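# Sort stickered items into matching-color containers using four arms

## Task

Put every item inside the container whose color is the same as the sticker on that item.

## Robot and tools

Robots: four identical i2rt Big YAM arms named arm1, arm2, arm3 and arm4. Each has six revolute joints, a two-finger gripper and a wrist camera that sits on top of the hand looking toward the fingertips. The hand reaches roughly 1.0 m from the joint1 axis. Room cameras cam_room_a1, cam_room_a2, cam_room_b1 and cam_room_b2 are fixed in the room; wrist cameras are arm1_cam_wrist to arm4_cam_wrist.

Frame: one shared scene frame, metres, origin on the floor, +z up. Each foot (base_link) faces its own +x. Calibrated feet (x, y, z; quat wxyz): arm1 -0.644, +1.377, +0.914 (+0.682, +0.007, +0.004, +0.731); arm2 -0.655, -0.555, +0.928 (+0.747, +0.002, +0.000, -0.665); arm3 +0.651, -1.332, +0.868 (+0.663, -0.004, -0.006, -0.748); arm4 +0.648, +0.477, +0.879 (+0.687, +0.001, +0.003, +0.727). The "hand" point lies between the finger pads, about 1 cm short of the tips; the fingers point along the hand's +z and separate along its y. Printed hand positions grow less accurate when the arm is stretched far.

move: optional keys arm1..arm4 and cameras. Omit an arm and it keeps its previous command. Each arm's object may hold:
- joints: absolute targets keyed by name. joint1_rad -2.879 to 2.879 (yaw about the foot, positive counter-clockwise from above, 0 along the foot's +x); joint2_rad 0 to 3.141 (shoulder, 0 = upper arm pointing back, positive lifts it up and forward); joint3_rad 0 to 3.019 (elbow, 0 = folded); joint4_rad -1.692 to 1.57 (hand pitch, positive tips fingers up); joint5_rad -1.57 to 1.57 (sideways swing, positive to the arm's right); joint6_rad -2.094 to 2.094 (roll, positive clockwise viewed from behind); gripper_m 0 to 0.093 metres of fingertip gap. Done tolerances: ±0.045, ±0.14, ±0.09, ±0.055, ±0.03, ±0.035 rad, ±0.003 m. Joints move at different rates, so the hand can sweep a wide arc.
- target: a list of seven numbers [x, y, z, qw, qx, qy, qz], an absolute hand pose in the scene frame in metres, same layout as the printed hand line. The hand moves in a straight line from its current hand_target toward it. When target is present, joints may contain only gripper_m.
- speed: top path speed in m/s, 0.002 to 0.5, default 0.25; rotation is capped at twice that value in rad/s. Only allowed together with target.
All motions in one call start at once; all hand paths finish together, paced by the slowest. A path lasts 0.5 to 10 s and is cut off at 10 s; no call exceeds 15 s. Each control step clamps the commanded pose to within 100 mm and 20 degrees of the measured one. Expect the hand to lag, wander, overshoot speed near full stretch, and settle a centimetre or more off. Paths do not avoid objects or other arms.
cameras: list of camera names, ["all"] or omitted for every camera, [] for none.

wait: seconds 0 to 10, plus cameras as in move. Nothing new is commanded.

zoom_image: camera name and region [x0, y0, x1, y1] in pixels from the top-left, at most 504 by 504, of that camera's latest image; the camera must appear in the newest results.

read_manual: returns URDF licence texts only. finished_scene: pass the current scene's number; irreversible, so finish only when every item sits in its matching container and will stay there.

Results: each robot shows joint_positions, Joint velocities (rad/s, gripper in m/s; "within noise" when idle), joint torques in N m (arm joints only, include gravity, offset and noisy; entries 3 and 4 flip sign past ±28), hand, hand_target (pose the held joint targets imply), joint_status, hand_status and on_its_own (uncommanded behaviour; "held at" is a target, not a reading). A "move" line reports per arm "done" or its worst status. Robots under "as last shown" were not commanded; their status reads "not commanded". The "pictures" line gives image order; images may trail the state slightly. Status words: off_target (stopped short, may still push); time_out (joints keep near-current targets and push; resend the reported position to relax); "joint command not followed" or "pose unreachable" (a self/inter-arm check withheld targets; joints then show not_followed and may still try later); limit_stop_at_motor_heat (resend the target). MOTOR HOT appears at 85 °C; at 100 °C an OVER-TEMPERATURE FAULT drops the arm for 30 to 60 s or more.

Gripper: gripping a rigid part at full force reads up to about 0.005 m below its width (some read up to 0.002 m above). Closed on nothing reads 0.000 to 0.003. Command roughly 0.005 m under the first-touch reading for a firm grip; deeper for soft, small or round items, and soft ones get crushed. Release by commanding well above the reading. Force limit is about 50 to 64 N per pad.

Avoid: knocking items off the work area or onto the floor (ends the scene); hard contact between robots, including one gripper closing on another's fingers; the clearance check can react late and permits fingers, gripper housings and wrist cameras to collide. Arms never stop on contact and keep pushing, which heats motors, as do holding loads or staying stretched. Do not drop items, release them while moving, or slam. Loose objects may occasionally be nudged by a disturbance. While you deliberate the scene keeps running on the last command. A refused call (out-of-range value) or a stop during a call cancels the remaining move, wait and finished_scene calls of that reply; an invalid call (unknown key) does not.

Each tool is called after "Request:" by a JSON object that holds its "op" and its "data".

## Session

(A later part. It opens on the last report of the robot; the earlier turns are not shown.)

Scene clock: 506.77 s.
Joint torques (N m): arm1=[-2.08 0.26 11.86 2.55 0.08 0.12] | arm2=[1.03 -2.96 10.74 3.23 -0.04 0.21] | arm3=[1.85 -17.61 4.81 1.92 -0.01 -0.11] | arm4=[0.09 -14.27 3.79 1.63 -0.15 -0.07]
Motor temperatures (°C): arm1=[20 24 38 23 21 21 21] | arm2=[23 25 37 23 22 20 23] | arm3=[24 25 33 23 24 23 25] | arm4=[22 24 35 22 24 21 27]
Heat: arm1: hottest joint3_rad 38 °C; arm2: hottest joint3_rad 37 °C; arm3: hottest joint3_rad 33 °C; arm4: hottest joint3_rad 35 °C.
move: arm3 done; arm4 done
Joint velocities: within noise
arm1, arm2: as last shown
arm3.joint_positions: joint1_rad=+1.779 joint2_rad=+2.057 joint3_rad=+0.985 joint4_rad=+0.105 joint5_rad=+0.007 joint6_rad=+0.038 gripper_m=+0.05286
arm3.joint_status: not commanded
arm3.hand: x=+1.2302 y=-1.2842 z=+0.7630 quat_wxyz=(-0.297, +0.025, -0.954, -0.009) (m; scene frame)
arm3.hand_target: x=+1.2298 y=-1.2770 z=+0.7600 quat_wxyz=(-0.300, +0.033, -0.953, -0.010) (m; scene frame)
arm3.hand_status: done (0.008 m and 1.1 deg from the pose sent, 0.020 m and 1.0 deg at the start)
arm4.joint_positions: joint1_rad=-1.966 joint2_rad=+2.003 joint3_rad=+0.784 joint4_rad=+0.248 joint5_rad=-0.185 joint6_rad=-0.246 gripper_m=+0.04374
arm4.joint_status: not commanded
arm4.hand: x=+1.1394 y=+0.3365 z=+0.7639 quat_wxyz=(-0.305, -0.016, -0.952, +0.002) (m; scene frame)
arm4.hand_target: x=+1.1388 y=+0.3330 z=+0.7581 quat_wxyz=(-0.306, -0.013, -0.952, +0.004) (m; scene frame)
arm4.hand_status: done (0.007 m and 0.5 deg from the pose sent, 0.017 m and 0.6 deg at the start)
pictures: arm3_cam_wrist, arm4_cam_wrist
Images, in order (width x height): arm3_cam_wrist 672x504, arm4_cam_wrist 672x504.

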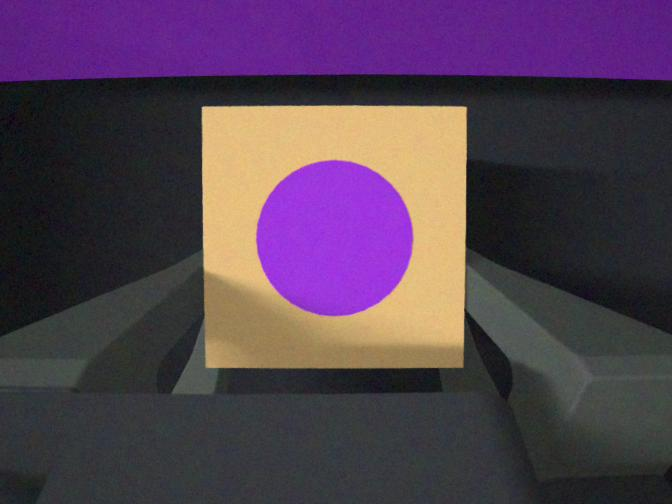

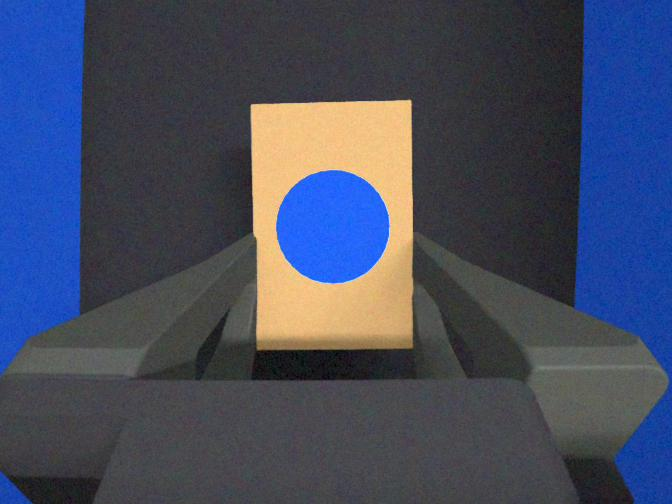

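Request:
{"op": "move", "data": {"arm3": {"target": [1.229, -1.277, 0.752, 0.30053, -0.03328, 0.95314, 0.01049], "speed": 0.04}, "arm4": {"target": [1.139, 0.333, 0.750, 0.3065, 0.01246, 0.95177, -0.00401], "speed": 0.04}, "cameras": []}}

Request:
{"op": "move", "data": {"arm3": {"target": [1.229, -1.277, 0.744, 0.30053, -0.03328, 0.95314, 0.01049], "speed": 0.04}, "arm4": {"target": [1.139, 0.333, 0.742, 0.3065, 0.01246, 0.95177, -0.00401], "speed": 0.04}, "cameras": ["arm3_cam_wrist","arm4_cam_wrist"]}}

Scene clock: 513.47 s.
Joint torques (N m): arm1=[-2.43 -0.03 11.78 2.59 0.11 0.12] | arm2=[1.03 -2.96 10.69 3.21 -0.04 0.22] | arm3=[1.9 -17.32 4.63 1.88 -0.02 -0.11] | arm4=[-0.15 -13.8 4.03 1.44 -0.13 -0.09]
Motor temperatures (°C): arm1=[20 24 38 23 21 21 21] | arm2=[23 25 37 23 22 20 23] | arm3=[24 25 32 23 24 23 25] | arm4=[22 24 34 22 24 21 27]
Heat: arm1: hottest joint3_rad 38 °C; arm2: hottest joint3_rad 37 °C; arm3: hottest joint3_rad 32 °C; arm4: hottest joint3_rad 34 °C.
move: arm3 done; arm4 off_target
Joint velocities: within noise
arm1, arm2: as last shown
arm3.joint_positions: joint1_rad=+1.779 joint2_rad=+2.071 joint3_rad=+0.985 joint4_rad=+0.125 joint5_rad=+0.007 joint6_rad=+0.038 gripper_m=+0.05286
arm3.joint_status: not commanded
arm3.hand: x=+1.2311 y=-1.2842 z=+0.7582 quat_wxyz=(-0.300, +0.025, -0.953, -0.009) (m; scene frame)
arm3.hand_target: x=+1.2288 y=-1.2771 z=+0.7520 quat_wxyz=(-0.300, +0.033, -0.953, -0.010) (m; scene frame)
arm3.hand_status: done (0.010 m and 1.0 deg from the pose sent, 0.013 m and 1.1 deg at the start)
arm4.joint_positions: joint1_rad=-1.966 joint2_rad=+2.013 joint3_rad=+0.784 joint4_rad=+0.272 joint5_rad=-0.186 joint6_rad=-0.247 gripper_m=+0.04374
arm4.joint_status: not commanded
arm4.hand: x=+1.1416 y=+0.3359 z=+0.7622 quat_wxyz=(-0.311, -0.015, -0.950, +0.004) (m; scene frame)
arm4.hand_target: x=+1.1386 y=+0.3332 z=+0.7503 quat_wxyz=(-0.306, -0.013, -0.952, +0.004) (m; scene frame)
arm4.hand_status: off_target (0.013 m and 0.6 deg from the pose sent, 0.014 m and 0.5 deg at the start)
pictures: none
No camera images: "cameras" was empty.

Scene clock: 514.43 s.
Joint torques (N m): arm1=[-2.08 0.03 11.85 2.4 0.09 0.1] | arm2=[1.03 -2.96 10.73 3.23 -0.04 0.22] | arm3=[1.85 -16.09 4.78 1.7 0 -0.1] | arm4=[-0.15 -12.1 4.1 1.29 -0.07 -0.06]
Motor temperatures (°C): arm1=[20 24 38 23 21 21 21] | arm2=[23 25 37 23 22 20 23] | arm3=[24 25 32 23 24 23 25] | arm4=[22 24 34 22 24 21 27]
Heat: arm1: hottest joint3_rad 38 °C; arm2: hottest joint3_rad 37 °C; arm3: hottest joint3_rad 32 °C; arm4: hottest joint3_rad 34 °C.
move: arm3 off_target; arm4 off_target
Joint velocities: within noise
arm1, arm2: as last shown
arm3.joint_positions: joint1_rad=+1.779 joint2_rad=+2.077 joint3_rad=+0.985 joint4_rad=+0.147 joint5_rad=+0.007 joint6_rad=+0.038 gripper_m=+0.05286
arm3.joint_status: not commanded
arm3.hand: x=+1.2341 y=-1.2839 z=+0.7579 quat_wxyz=(-0.308, +0.025, -0.951, -0.009) (m; scene frame)
arm3.hand_target: x=+1.2285 y=-1.2772 z=+0.7442 quat_wxyz=(-0.300, +0.033, -0.953, -0.010) (m; scene frame)
arm3.hand_status: off_target (0.016 m and 1.3 deg from the pose sent, 0.016 m and 1.0 deg at the start)
arm4.joint_positions: joint1_rad=-1.967 joint2_rad=+2.021 joint3_rad=+0.784 joint4_rad=+0.298 joint5_rad=-0.189 joint6_rad=-0.247 gripper_m=+0.04374
arm4.joint_status: not commanded
arm4.hand: x=+1.1447 y=+0.3350 z=+0.7622 quat_wxyz=(-0.320, -0.014, -0.947, +0.005) (m; scene frame)
arm4.hand_target: x=+1.1382 y=+0.3334 z=+0.7428 quat_wxyz=(-0.306, -0.012, -0.952, +0.004) (m; scene frame)
arm4.hand_status: off_target (0.021 m and 1.6 deg from the pose sent, 0.021 m and 0.6 deg at the start)
pictures: arm3_cam_wrist, arm4_cam_wrist
Images, in order (width x height): arm3_cam_wrist 672x504, arm4_cam_wrist 672x504.

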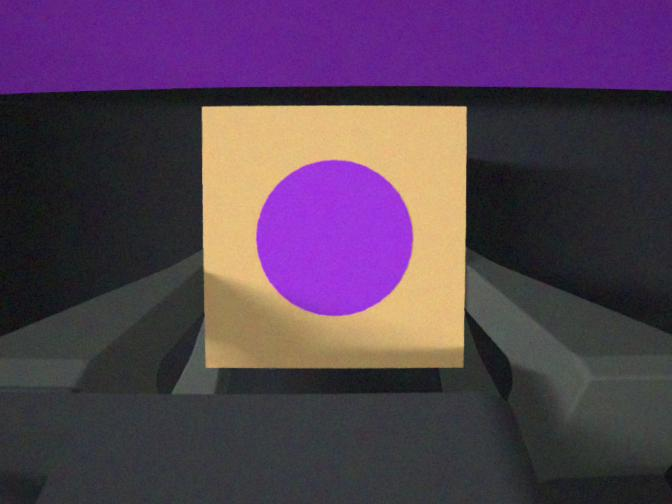

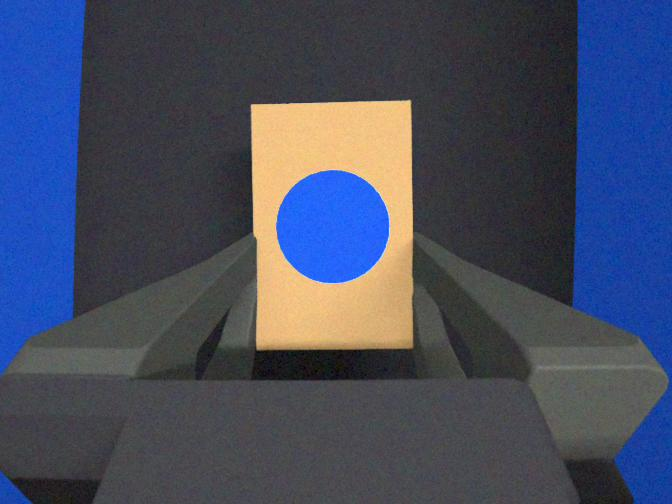

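Request:
{"op": "move", "data": {"arm3": {"target": [1.230, -1.277, 0.7535, 0.30053, -0.03328, 0.95314, 0.01049], "speed": 0.03}, "arm4": {"target": [1.141, 0.333, 0.757, 0.3065, 0.01246, 0.95177, -0.00401], "speed": 0.03}, "cameras": []}}

Request:
{"op": "move", "data": {"arm3": {"joints": {"gripper_m": 0.078}}, "arm4": {"joints": {"gripper_m": 0.066}}, "cameras": ["arm3_cam_wrist","arm4_cam_wrist"]}}

Scene clock: 520.50 s.
Joint torques (N m): arm1=[-2.2 -0.09 11.74 2.3 0.09 0.11] | arm2=[0.97 -2.9 10.7 3.22 -0.04 0.21] | arm3=[1.9 -18.02 4.82 0.8 -0.01 -0.11] | arm4=[0.03 -15.38 4.03 0.24 0.01 -0.09]
Motor temperatures (°C): arm1=[20 24 38 23 21 21 21] | arm2=[23 25 37 23 22 20 23] | arm3=[24 25 32 23 24 23 25] | arm4=[22 24 33 22 24 21 27]
Heat: arm1: hottest joint3_rad 38 °C; arm2: hottest joint3_rad 37 °C; arm3: hottest joint3_rad 32 °C; arm4: hottest joint3_rad 33 °C.
move: arm3 done; arm4 done
Joint velocities: within noise
arm1, arm2: as last shown
arm3.joint_positions: joint1_rad=+1.779 joint2_rad=+2.077 joint3_rad=+0.985 joint4_rad=+0.147 joint5_rad=+0.007 joint6_rad=+0.038 gripper_m=+0.05286
arm3.joint_status: not commanded
arm3.hand: x=+1.2341 y=-1.2839 z=+0.7579 quat_wxyz=(-0.308, +0.025, -0.951, -0.009) (m; scene frame)
arm3.hand_target: x=+1.2298 y=-1.2771 z=+0.7534 quat_wxyz=(-0.300, +0.033, -0.953, -0.010) (m; scene frame)
arm3.hand_status: done (0.009 m and 1.3 deg from the pose sent, 0.009 m and 1.4 deg at the start)
arm4.joint_positions: joint1_rad=-1.967 joint2_rad=+2.020 joint3_rad=+0.785 joint4_rad=+0.291 joint5_rad=-0.189 joint6_rad=-0.247 gripper_m=+0.04374
arm4.joint_status: not commanded
arm4.hand: x=+1.1444 y=+0.3352 z=+0.7621 quat_wxyz=(-0.318, -0.014, -0.948, +0.005) (m; scene frame)
arm4.hand_target: x=+1.1410 y=+0.3331 z=+0.7572 quat_wxyz=(-0.307, -0.012, -0.952, +0.004) (m; scene frame)
arm4.hand_status: done (0.006 m and 1.3 deg from the pose sent, 0.007 m and 1.6 deg at the start)
pictures: none
No camera images: "cameras" was empty.

Scene clock: 521.00 s.
Joint torques (N m): arm1=[-1.14 -0.5 11.97 2.4 0.11 0.11] | arm2=[1.03 -2.96 10.7 3.22 -0.03 0.21] | arm3=[1.73 -18.2 4.78 0.88 -0.01 -0.1] | arm4=[0.56 -15.85 4 0.76 0 -0.06]
Motor temperatures (°C): arm1=[20 24 38 23 21 21 21] | arm2=[23 25 37 23 22 20 23] | arm3=[24 25 31 23 24 23 25] | arm4=[22 24 33 22 24 21 27]
Heat: arm1: hottest joint3_rad 38 °C; arm2: hottest joint3_rad 37 °C; arm3: hottest joint3_rad 31 °C; arm4: hottest joint3_rad 33 °C.
move: arm3 done; arm4 done
Joint velocities: within noise
arm1, arm2: as last shown
arm3.joint_positions: joint1_rad=+1.779 joint2_rad=+2.077 joint3_rad=+0.985 joint4_rad=+0.144 joint5_rad=+0.007 joint6_rad=+0.038 gripper_m=+0.07796
arm3.joint_status: all done
arm3.hand: x=+1.2335 y=-1.2840 z=+0.7575 quat_wxyz=(-0.307, +0.025, -0.951, -0.009) (m; scene frame)
arm3.hand_target: x=+1.2298 y=-1.2771 z=+0.7534 quat_wxyz=(-0.300, +0.033, -0.953, -0.010) (m; scene frame)
arm3.hand_status: not commanded
arm4.joint_positions: joint1_rad=-1.967 joint2_rad=+2.020 joint3_rad=+0.785 joint4_rad=+0.278 joint5_rad=-0.189 joint6_rad=-0.247 gripper_m=+0.06592
arm4.joint_status: all done
arm4.hand: x=+1.1420 y=+0.3360 z=+0.7603 quat_wxyz=(-0.312, -0.015, -0.950, +0.003) (m; scene frame)
arm4.hand_target: x=+1.1410 y=+0.3331 z=+0.7572 quat_wxyz=(-0.307, -0.012, -0.952, +0.004) (m; scene frame)
arm4.hand_status: not commanded
pictures: arm3_cam_wrist, arm4_cam_wrist
Images, in order (width x height): arm3_cam_wrist 672x504, arm4_cam_wrist 672x504.

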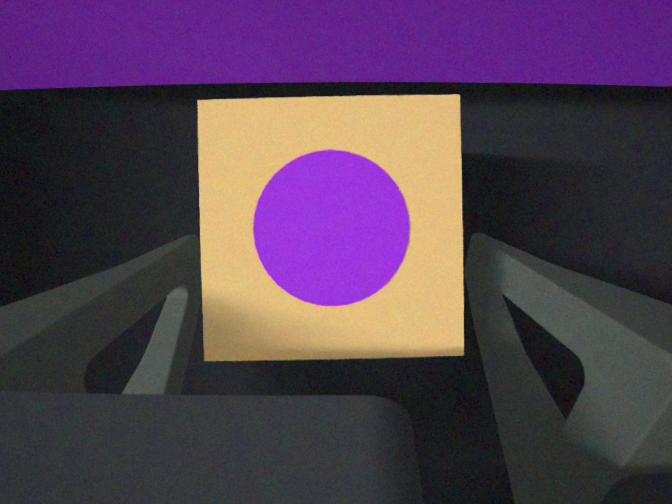

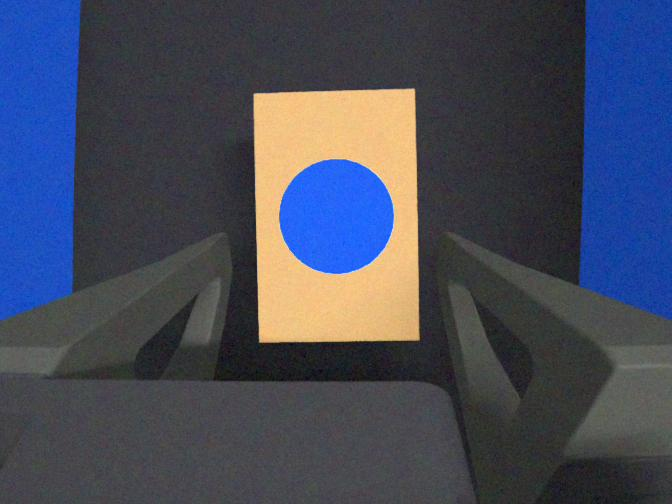

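Request:
{"op": "move", "data": {"arm3": {"target": [1.23, -1.278, 0.885, 0.30053, -0.03328, 0.95314, 0.01049], "speed": 0.08, "joints": {"gripper_m": 0.086}}, "arm4": {"target": [1.139, 0.334, 0.885, 0.3065, 0.01246, 0.95177, -0.00401], "speed": 0.08}, "cameras": ["arm3_cam_wrist","arm4_cam_wrist"]}}

Scene clock: 528.60 s.
Joint torques (N m): arm1=[-1.85 0.38 12.11 2.36 0.09 0.11] | arm2=[0.97 -2.9 10.71 3.26 -0.05 0.21] | arm3=[1.49 -17.9 8.44 0.79 -0.06 -0.13] | arm4=[0.38 -14.74 6.95 0.5 0 -0.11]
Motor temperatures (°C): arm1=[20 24 38 23 21 21 21] | arm2=[23 25 37 23 22 20 23] | arm3=[24 25 31 23 24 23 25] | arm4=[22 24 33 22 24 21 26]
Heat: arm1: hottest joint3_rad 38 °C; arm2: hottest joint3_rad 37 °C; arm3: hottest joint3_rad 31 °C; arm4: hottest joint3_rad 33 °C.
move: arm3 off_target; arm4 off_target
Joint velocities: within noise
arm1, arm2: as last shown
arm3.joint_positions: joint1_rad=+1.779 joint2_rad=+1.792 joint3_rad=+0.985 joint4_rad=-0.177 joint5_rad=+0.005 joint6_rad=+0.035 gripper_m=+0.08593
arm3.joint_status: all done
arm3.hand: x=+1.2206 y=-1.2831 z=+0.8721 quat_wxyz=(-0.289, +0.026, -0.957, -0.009) (m; scene frame)
arm3.hand_target: x=+1.2297 y=-1.2780 z=+0.8850 quat_wxyz=(-0.301, +0.033, -0.953, -0.011) (m; scene frame)
arm3.hand_status: off_target (0.017 m and 1.6 deg from the pose sent, 0.128 m and 1.2 deg at the start)
arm4.joint_positions: joint1_rad=-1.967 joint2_rad=+1.683 joint3_rad=+0.783 joint4_rad=-0.084 joint5_rad=-0.189 joint6_rad=-0.247 gripper_m=+0.06592
arm4.joint_status: not commanded
arm4.hand: x=+1.1335 y=+0.3396 z=+0.8753 quat_wxyz=(-0.300, -0.016, -0.954, -0.001) (m; scene frame)
arm4.hand_target: x=+1.1389 y=+0.3341 z=+0.8850 quat_wxyz=(-0.307, -0.012, -0.952, +0.004) (m; scene frame)
arm4.hand_status: off_target (0.012 m and 1.1 deg from the pose sent, 0.125 m and 0.7 deg at the start)
pictures: arm3_cam_wrist, arm4_cam_wrist
Images, in order (width x height): arm3_cam_wrist 672x504, arm4_cam_wrist 672x504.

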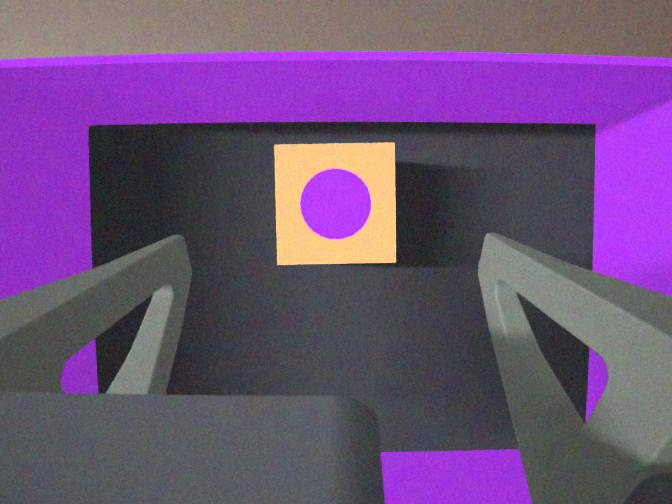

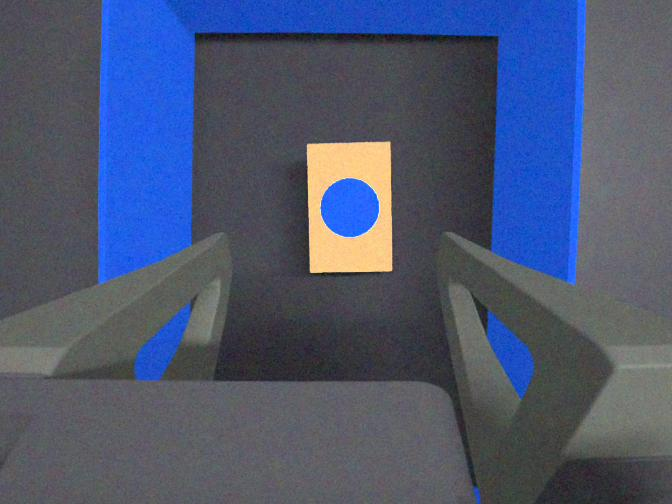

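Both are in. Lift clear and check the bins on the other side for remaining items.

Request:
{"op": "move", "data": {"arm3": {"target": [1.10, -1.29, 1.08, 0.30053, -0.03328, 0.95314, 0.01049], "speed": 0.15}, "arm4": {"target": [1.04, 0.37, 1.08, 0.3065, 0.01246, 0.95177, -0.00401], "speed": 0.15}, "cameras": ["all"]}}

Scene clock: 533.70 s.
Joint torques (N m): arm1=[-2.32 0.15 11.89 2.48 0.17 0.15] | arm2=[1.03 -2.9 10.69 3.22 -0.03 0.21] | arm3=[1.08 -9.47 10.41 0.87 -0.06 -0.12] | arm4=[0.03 -7.59 12.18 0.59 -0.06 -0.11]
Motor temperatures (°C): arm1=[20 24 38 23 21 21 21] | arm2=[23 25 37 23 22 20 23] | arm3=[24 25 31 23 24 23 25] | arm4=[22 24 33 22 24 21 26]
Heat: arm1: hottest joint3_rad 38 °C; arm2: hottest joint3_rad 37 °C; arm3: hottest joint3_rad 31 °C; arm4: hottest joint3_rad 33 °C.
move: arm3 done; arm4 off_target
Joint velocities: within noise
arm1.joint_positions: joint1_rad=-2.267 joint2_rad=+0.745 joint3_rad=+0.999 joint4_rad=-0.820 joint5_rad=-0.002 joint6_rad=-0.008 gripper_m=+0.08494
arm1.joint_status: not commanded
arm1.hand: x=-0.3407 y=+1.1609 z=+1.3100 quat_wxyz=(-0.451, -0.266, -0.839, +0.151) (m; scene frame)
arm1.hand_target: x=-0.3384 y=+1.1571 z=+1.3129 quat_wxyz=(-0.457, -0.270, -0.833, +0.153) (m; scene frame)
arm1.hand_status: not commanded
arm2.joint_positions: joint1_rad=+0.847 joint2_rad=+0.741 joint3_rad=+1.012 joint4_rad=-0.819 joint5_rad=+0.000 joint6_rad=-0.015 gripper_m=+0.09090
arm2.joint_status: not commanded
arm2.hand: x=-0.3554 y=-0.7660 z=+1.3380 quat_wxyz=(-0.466, -0.256, -0.834, +0.148) (m; scene frame)
arm2.hand_target: x=-0.3509 y=-0.7675 z=+1.3322 quat_wxyz=(-0.467, -0.260, -0.833, +0.144) (m; scene frame)
arm2.hand_status: not commanded
arm3.joint_positions: joint1_rad=+1.779 joint2_rad=+1.176 joint3_rad=+0.918 joint4_rad=-0.709 joint5_rad=+0.001 joint6_rad=+0.029 gripper_m=+0.08593
arm3.joint_status: not commanded
arm3.hand: x=+1.0970 y=-1.2904 z=+1.0740 quat_wxyz=(-0.298, +0.030, -0.954, -0.010) (m; scene frame)
arm3.hand_target: x=+1.0999 y=-1.2900 z=+1.0800 quat_wxyz=(-0.301, +0.033, -0.953, -0.010) (m; scene frame)
arm3.hand_status: done (0.007 m and 0.6 deg from the pose sent, 0.240 m and 1.6 deg at the start)
arm4.joint_positions: joint1_rad=-1.967 joint2_rad=+1.062 joint3_rad=+0.766 joint4_rad=-0.716 joint5_rad=-0.189 joint6_rad=-0.247 gripper_m=+0.06592
arm4.joint_status: not commanded
arm4.hand: x=+1.0276 y=+0.3776 z=+1.0546 quat_wxyz=(-0.287, -0.018, -0.958, -0.005) (m; scene frame)
arm4.hand_target: x=+1.0391 y=+0.3703 z=+1.0799 quat_wxyz=(-0.307, -0.013, -0.952, +0.004) (m; scene frame)
arm4.hand_status: off_target (0.029 m and 2.7 deg from the pose sent, 0.227 m and 1.1 deg at the start)
pictures: arm1_cam_wrist, arm2_cam_wrist, arm3_cam_wrist, arm4_cam_wrist, cam_room_a1, cam_room_a2, cam_room_b1, cam_room_b2
Images, in order (width x height): arm1_cam_wrist 672x504, arm2_cam_wrist 672x504, arm3_cam_wrist 672x504, arm4_cam_wrist 672x504, cam_room_a1 672x504, cam_room_a2 672x504, cam_room_b1 672x504, cam_room_b2 672x504.

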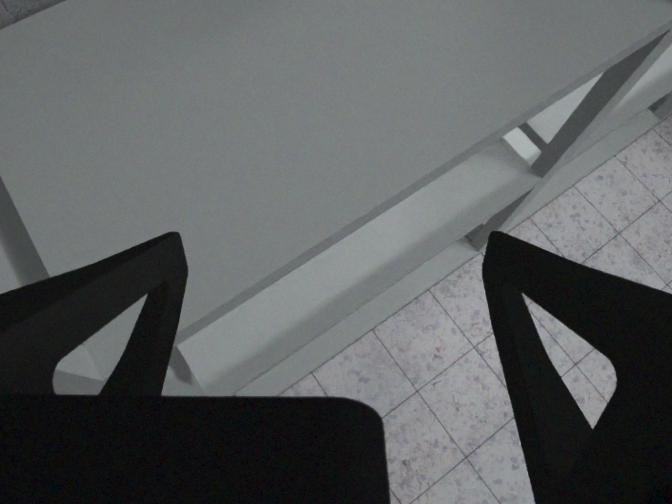

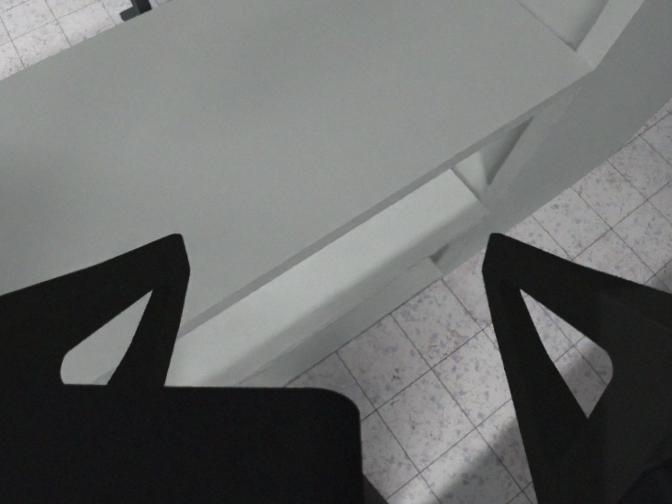

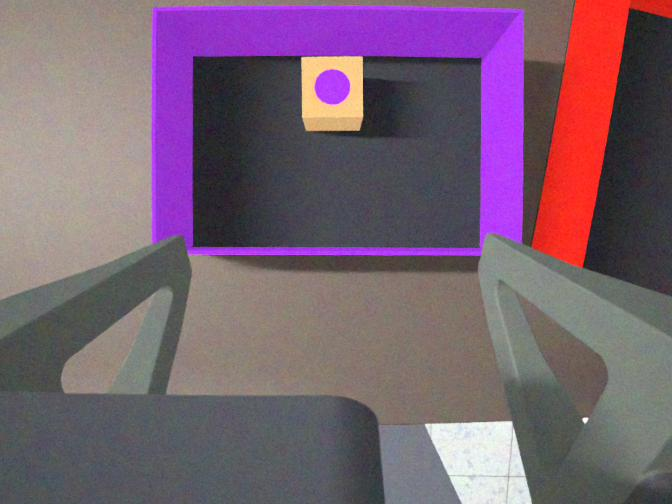

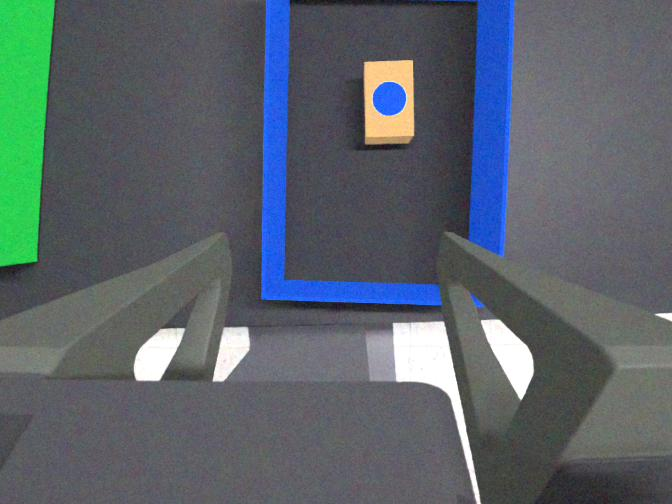

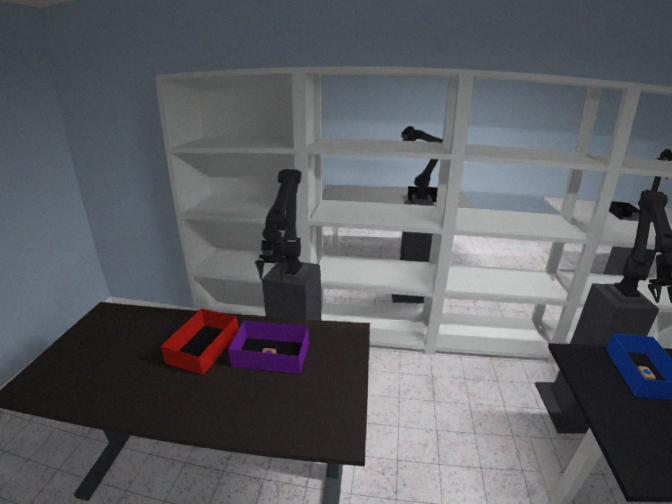

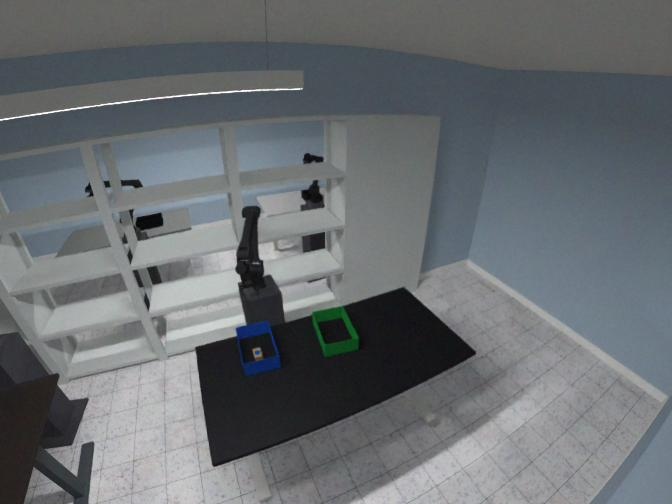

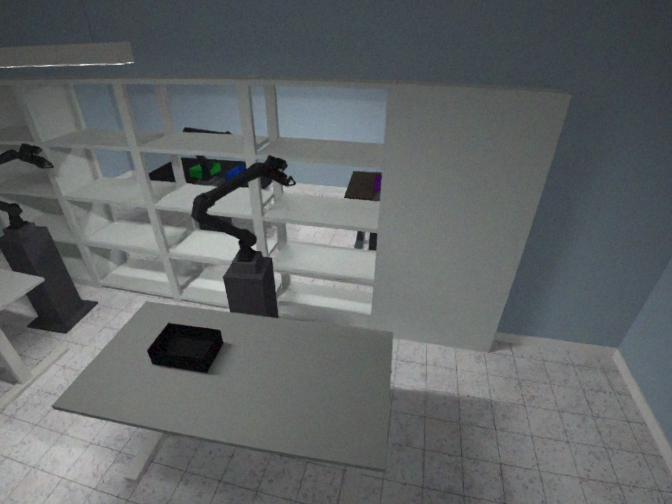

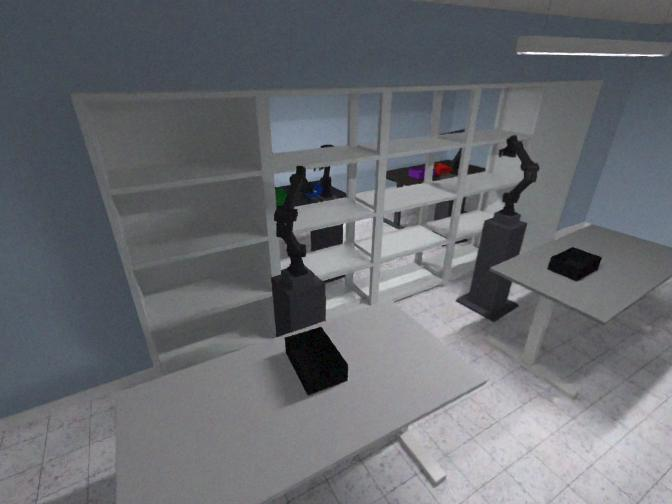

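Request:
{"op": "zoom_image", "data": {"camera": "cam_room_b1", "region": [140, 315, 230, 380]}}

Request:
{"op": "zoom_image", "data": {"camera": "cam_room_b2", "region": [275, 320, 355, 400]}}

Request:
{"op": "zoom_image", "data": {"camera": "cam_room_b2", "region": [540, 240, 610, 285]}}

Scaled by 5.600.

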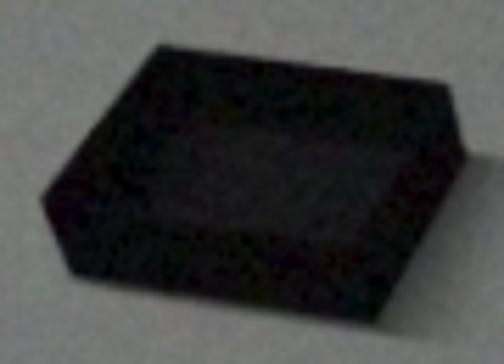

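Scaled by 6.300.

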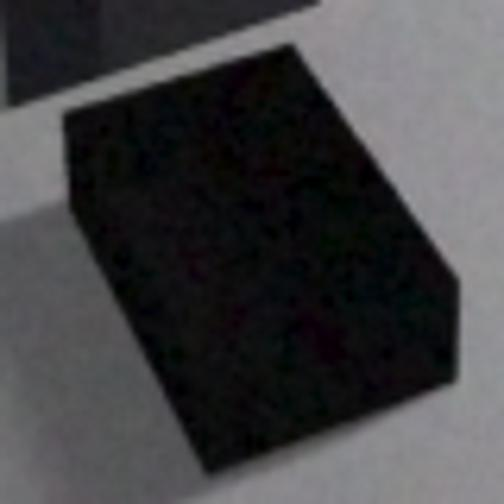

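Scaled by 7.200.

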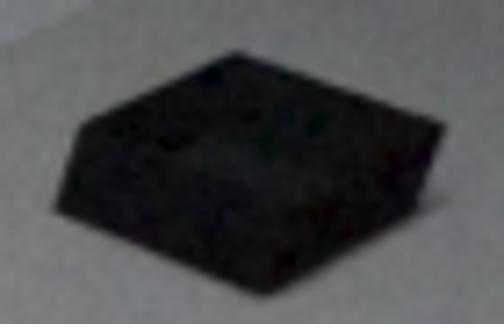

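Request:
{"op": "move", "data": {"arm1": {"joints": {"joint1_rad": -0.4, "joint4_rad": -1.1}}, "arm2": {"joints": {"joint1_rad": -0.4, "joint4_rad": -1.1}}, "cameras": []}}

Request:
{"op": "move", "data": {"arm1": {"joints": {"joint1_rad": 1.55}}, "arm2": {"joints": {"joint1_rad": -1.7}}, "cameras": ["arm1_cam_wrist","arm2_cam_wrist"]}}

Scene clock: 546.87 s.
Joint torques (N m): arm1=[-1.26 0.44 11.54 1.1 0.1 0.12] | arm2=[0.62 -2.73 10.45 1.55 -0.06 0.19] | arm3=[1.14 -9.17 10.37 0.84 -0.05 -0.12] | arm4=[0.38 -7.41 12.34 0.51 -0.06 -0.1]
Motor temperatures (°C): arm1=[20 24 38 23 21 21 21] | arm2=[23 25 37 23 22 20 23] | arm3=[24 25 31 23 24 23 24] | arm4=[22 24 35 22 24 21 26]
Heat: arm1: hottest joint3_rad 38 °C; arm2: hottest joint3_rad 37 °C; arm3: hottest joint3_rad 31 °C; arm4: hottest joint3_rad 35 °C.
move: arm1 done; arm2 done
Joint velocities: within noise
arm1.joint_positions: joint1_rad=-0.406 joint2_rad=+0.746 joint3_rad=+0.999 joint4_rad=-1.089 joint5_rad=-0.002 joint6_rad=-0.007 gripper_m=+0.08496
arm1.joint_status: all done
arm1.hand: x=-0.5309 y=+1.6825 z=+1.2634 quat_wxyz=(-0.288, +0.541, -0.761, -0.213) (m; scene frame)
arm1.hand_target: x=-0.5327 y=+1.6821 z=+1.2612 quat_wxyz=(-0.282, +0.542, -0.764, -0.210) (m; scene frame)
arm1.hand_status: not commanded
arm2.joint_positions: joint1_rad=-0.397 joint2_rad=+0.742 joint3_rad=+1.012 joint4_rad=-1.085 joint5_rad=+0.001 joint6_rad=-0.013 gripper_m=+0.09091
arm2.joint_status: all done
arm2.hand: x=-0.7462 y=-0.8688 z=+1.2862 quat_wxyz=(-0.219, -0.740, -0.564, +0.295) (m; scene frame)
arm2.hand_target: x=-0.7465 y=-0.8668 z=+1.2751 quat_wxyz=(-0.211, -0.749, -0.562, +0.281) (m; scene frame)
arm2.hand_status: not commanded
arm3, arm4: as last shown
arm4.hand: x=+1.0275 y=+0.3776 z=+1.0546 quat_wxyz=(-0.287, -0.018, -0.958, -0.005) (m; scene frame)
arm4.hand_target: x=+1.0390 y=+0.3703 z=+1.0799 quat_wxyz=(-0.307, -0.013, -0.952, +0.004) (m; scene frame)
pictures: none
No camera images: "cameras" was empty.

Scene clock: 548.83 s.
Joint torques (N m): arm1=[-1.14 0.32 11.77 1.07 0.09 0.08] | arm2=[0.44 -2.9 10.43 1.55 -0.02 0.2] | arm3=[1.08 -9.11 10.4 0.88 -0.05 -0.13] | arm4=[0.26 -7.82 12.27 0.62 -0.05 -0.09]
Motor temperatures (°C): arm1=[20 24 38 23 21 21 21] | arm2=[23 25 37 23 22 20 23] | arm3=[24 25 31 23 24 23 24] | arm4=[22 24 36 22 24 21 26]
Heat: arm1: hottest joint3_rad 38 °C; arm2: hottest joint3_rad 37 °C; arm3: hottest joint3_rad 31 °C; arm4: hottest joint3_rad 36 °C.
move: arm1 done; arm2 done
Joint velocities: within noise
arm1.joint_positions: joint1_rad=+1.545 joint2_rad=+0.746 joint3_rad=+0.999 joint4_rad=-1.089 joint5_rad=-0.002 joint6_rad=-0.006 gripper_m=+0.08498
arm1.joint_status: all done
arm1.hand: x=-0.9624 y=+1.3628 z=+1.2692 quat_wxyz=(+0.006, +0.930, +0.023, -0.366) (m; scene frame)
arm1.hand_target: x=-0.9614 y=+1.3614 z=+1.2670 quat_wxyz=(+0.007, +0.933, +0.023, -0.360) (m; scene frame)
arm1.hand_status: not commanded
arm2.joint_positions: joint1_rad=-1.696 joint2_rad=+0.742 joint3_rad=+1.012 joint4_rad=-1.085 joint5_rad=+0.000 joint6_rad=-0.013 gripper_m=+0.09093
arm2.joint_status: all done
arm2.hand: x=-0.9809 y=-0.5532 z=+1.2867 quat_wxyz=(+0.005, -0.930, -0.003, +0.368) (m; scene frame)
arm2.hand_target: x=-0.9791 y=-0.5521 z=+1.2756 quat_wxyz=(+0.004, -0.936, +0.005, +0.352) (m; scene frame)
arm2.hand_status: not commanded
arm3, arm4: as last shown
pictures: arm1_cam_wrist, arm2_cam_wrist
Images, in order (width x height): arm1_cam_wrist 672x504, arm2_cam_wrist 672x504.

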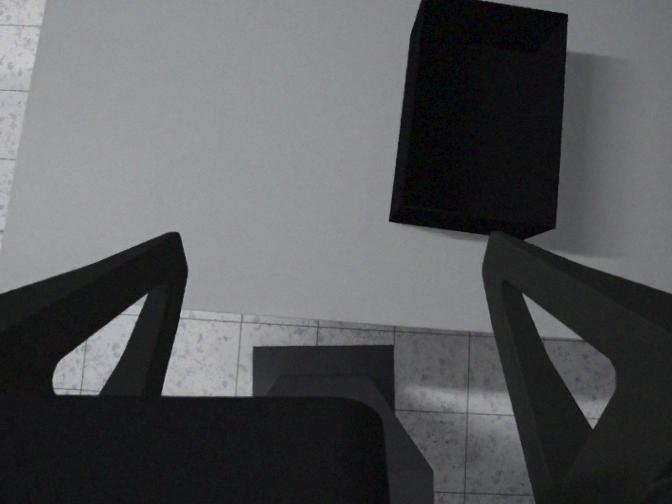

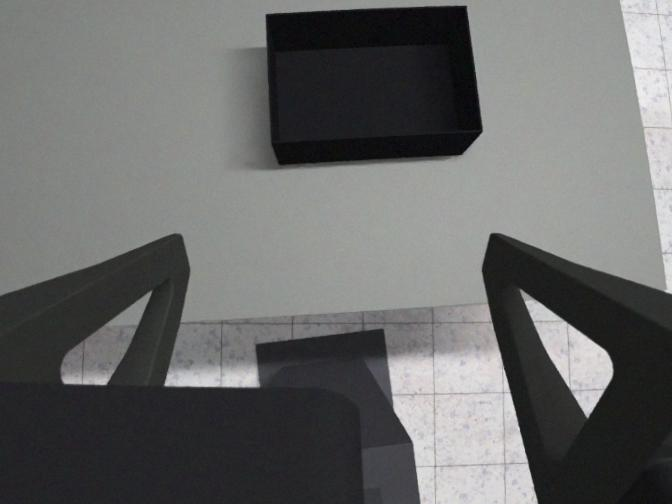

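Request:
{"op": "finished_scene", "data": {"scene": 2}}

The scene is finished: the task was done.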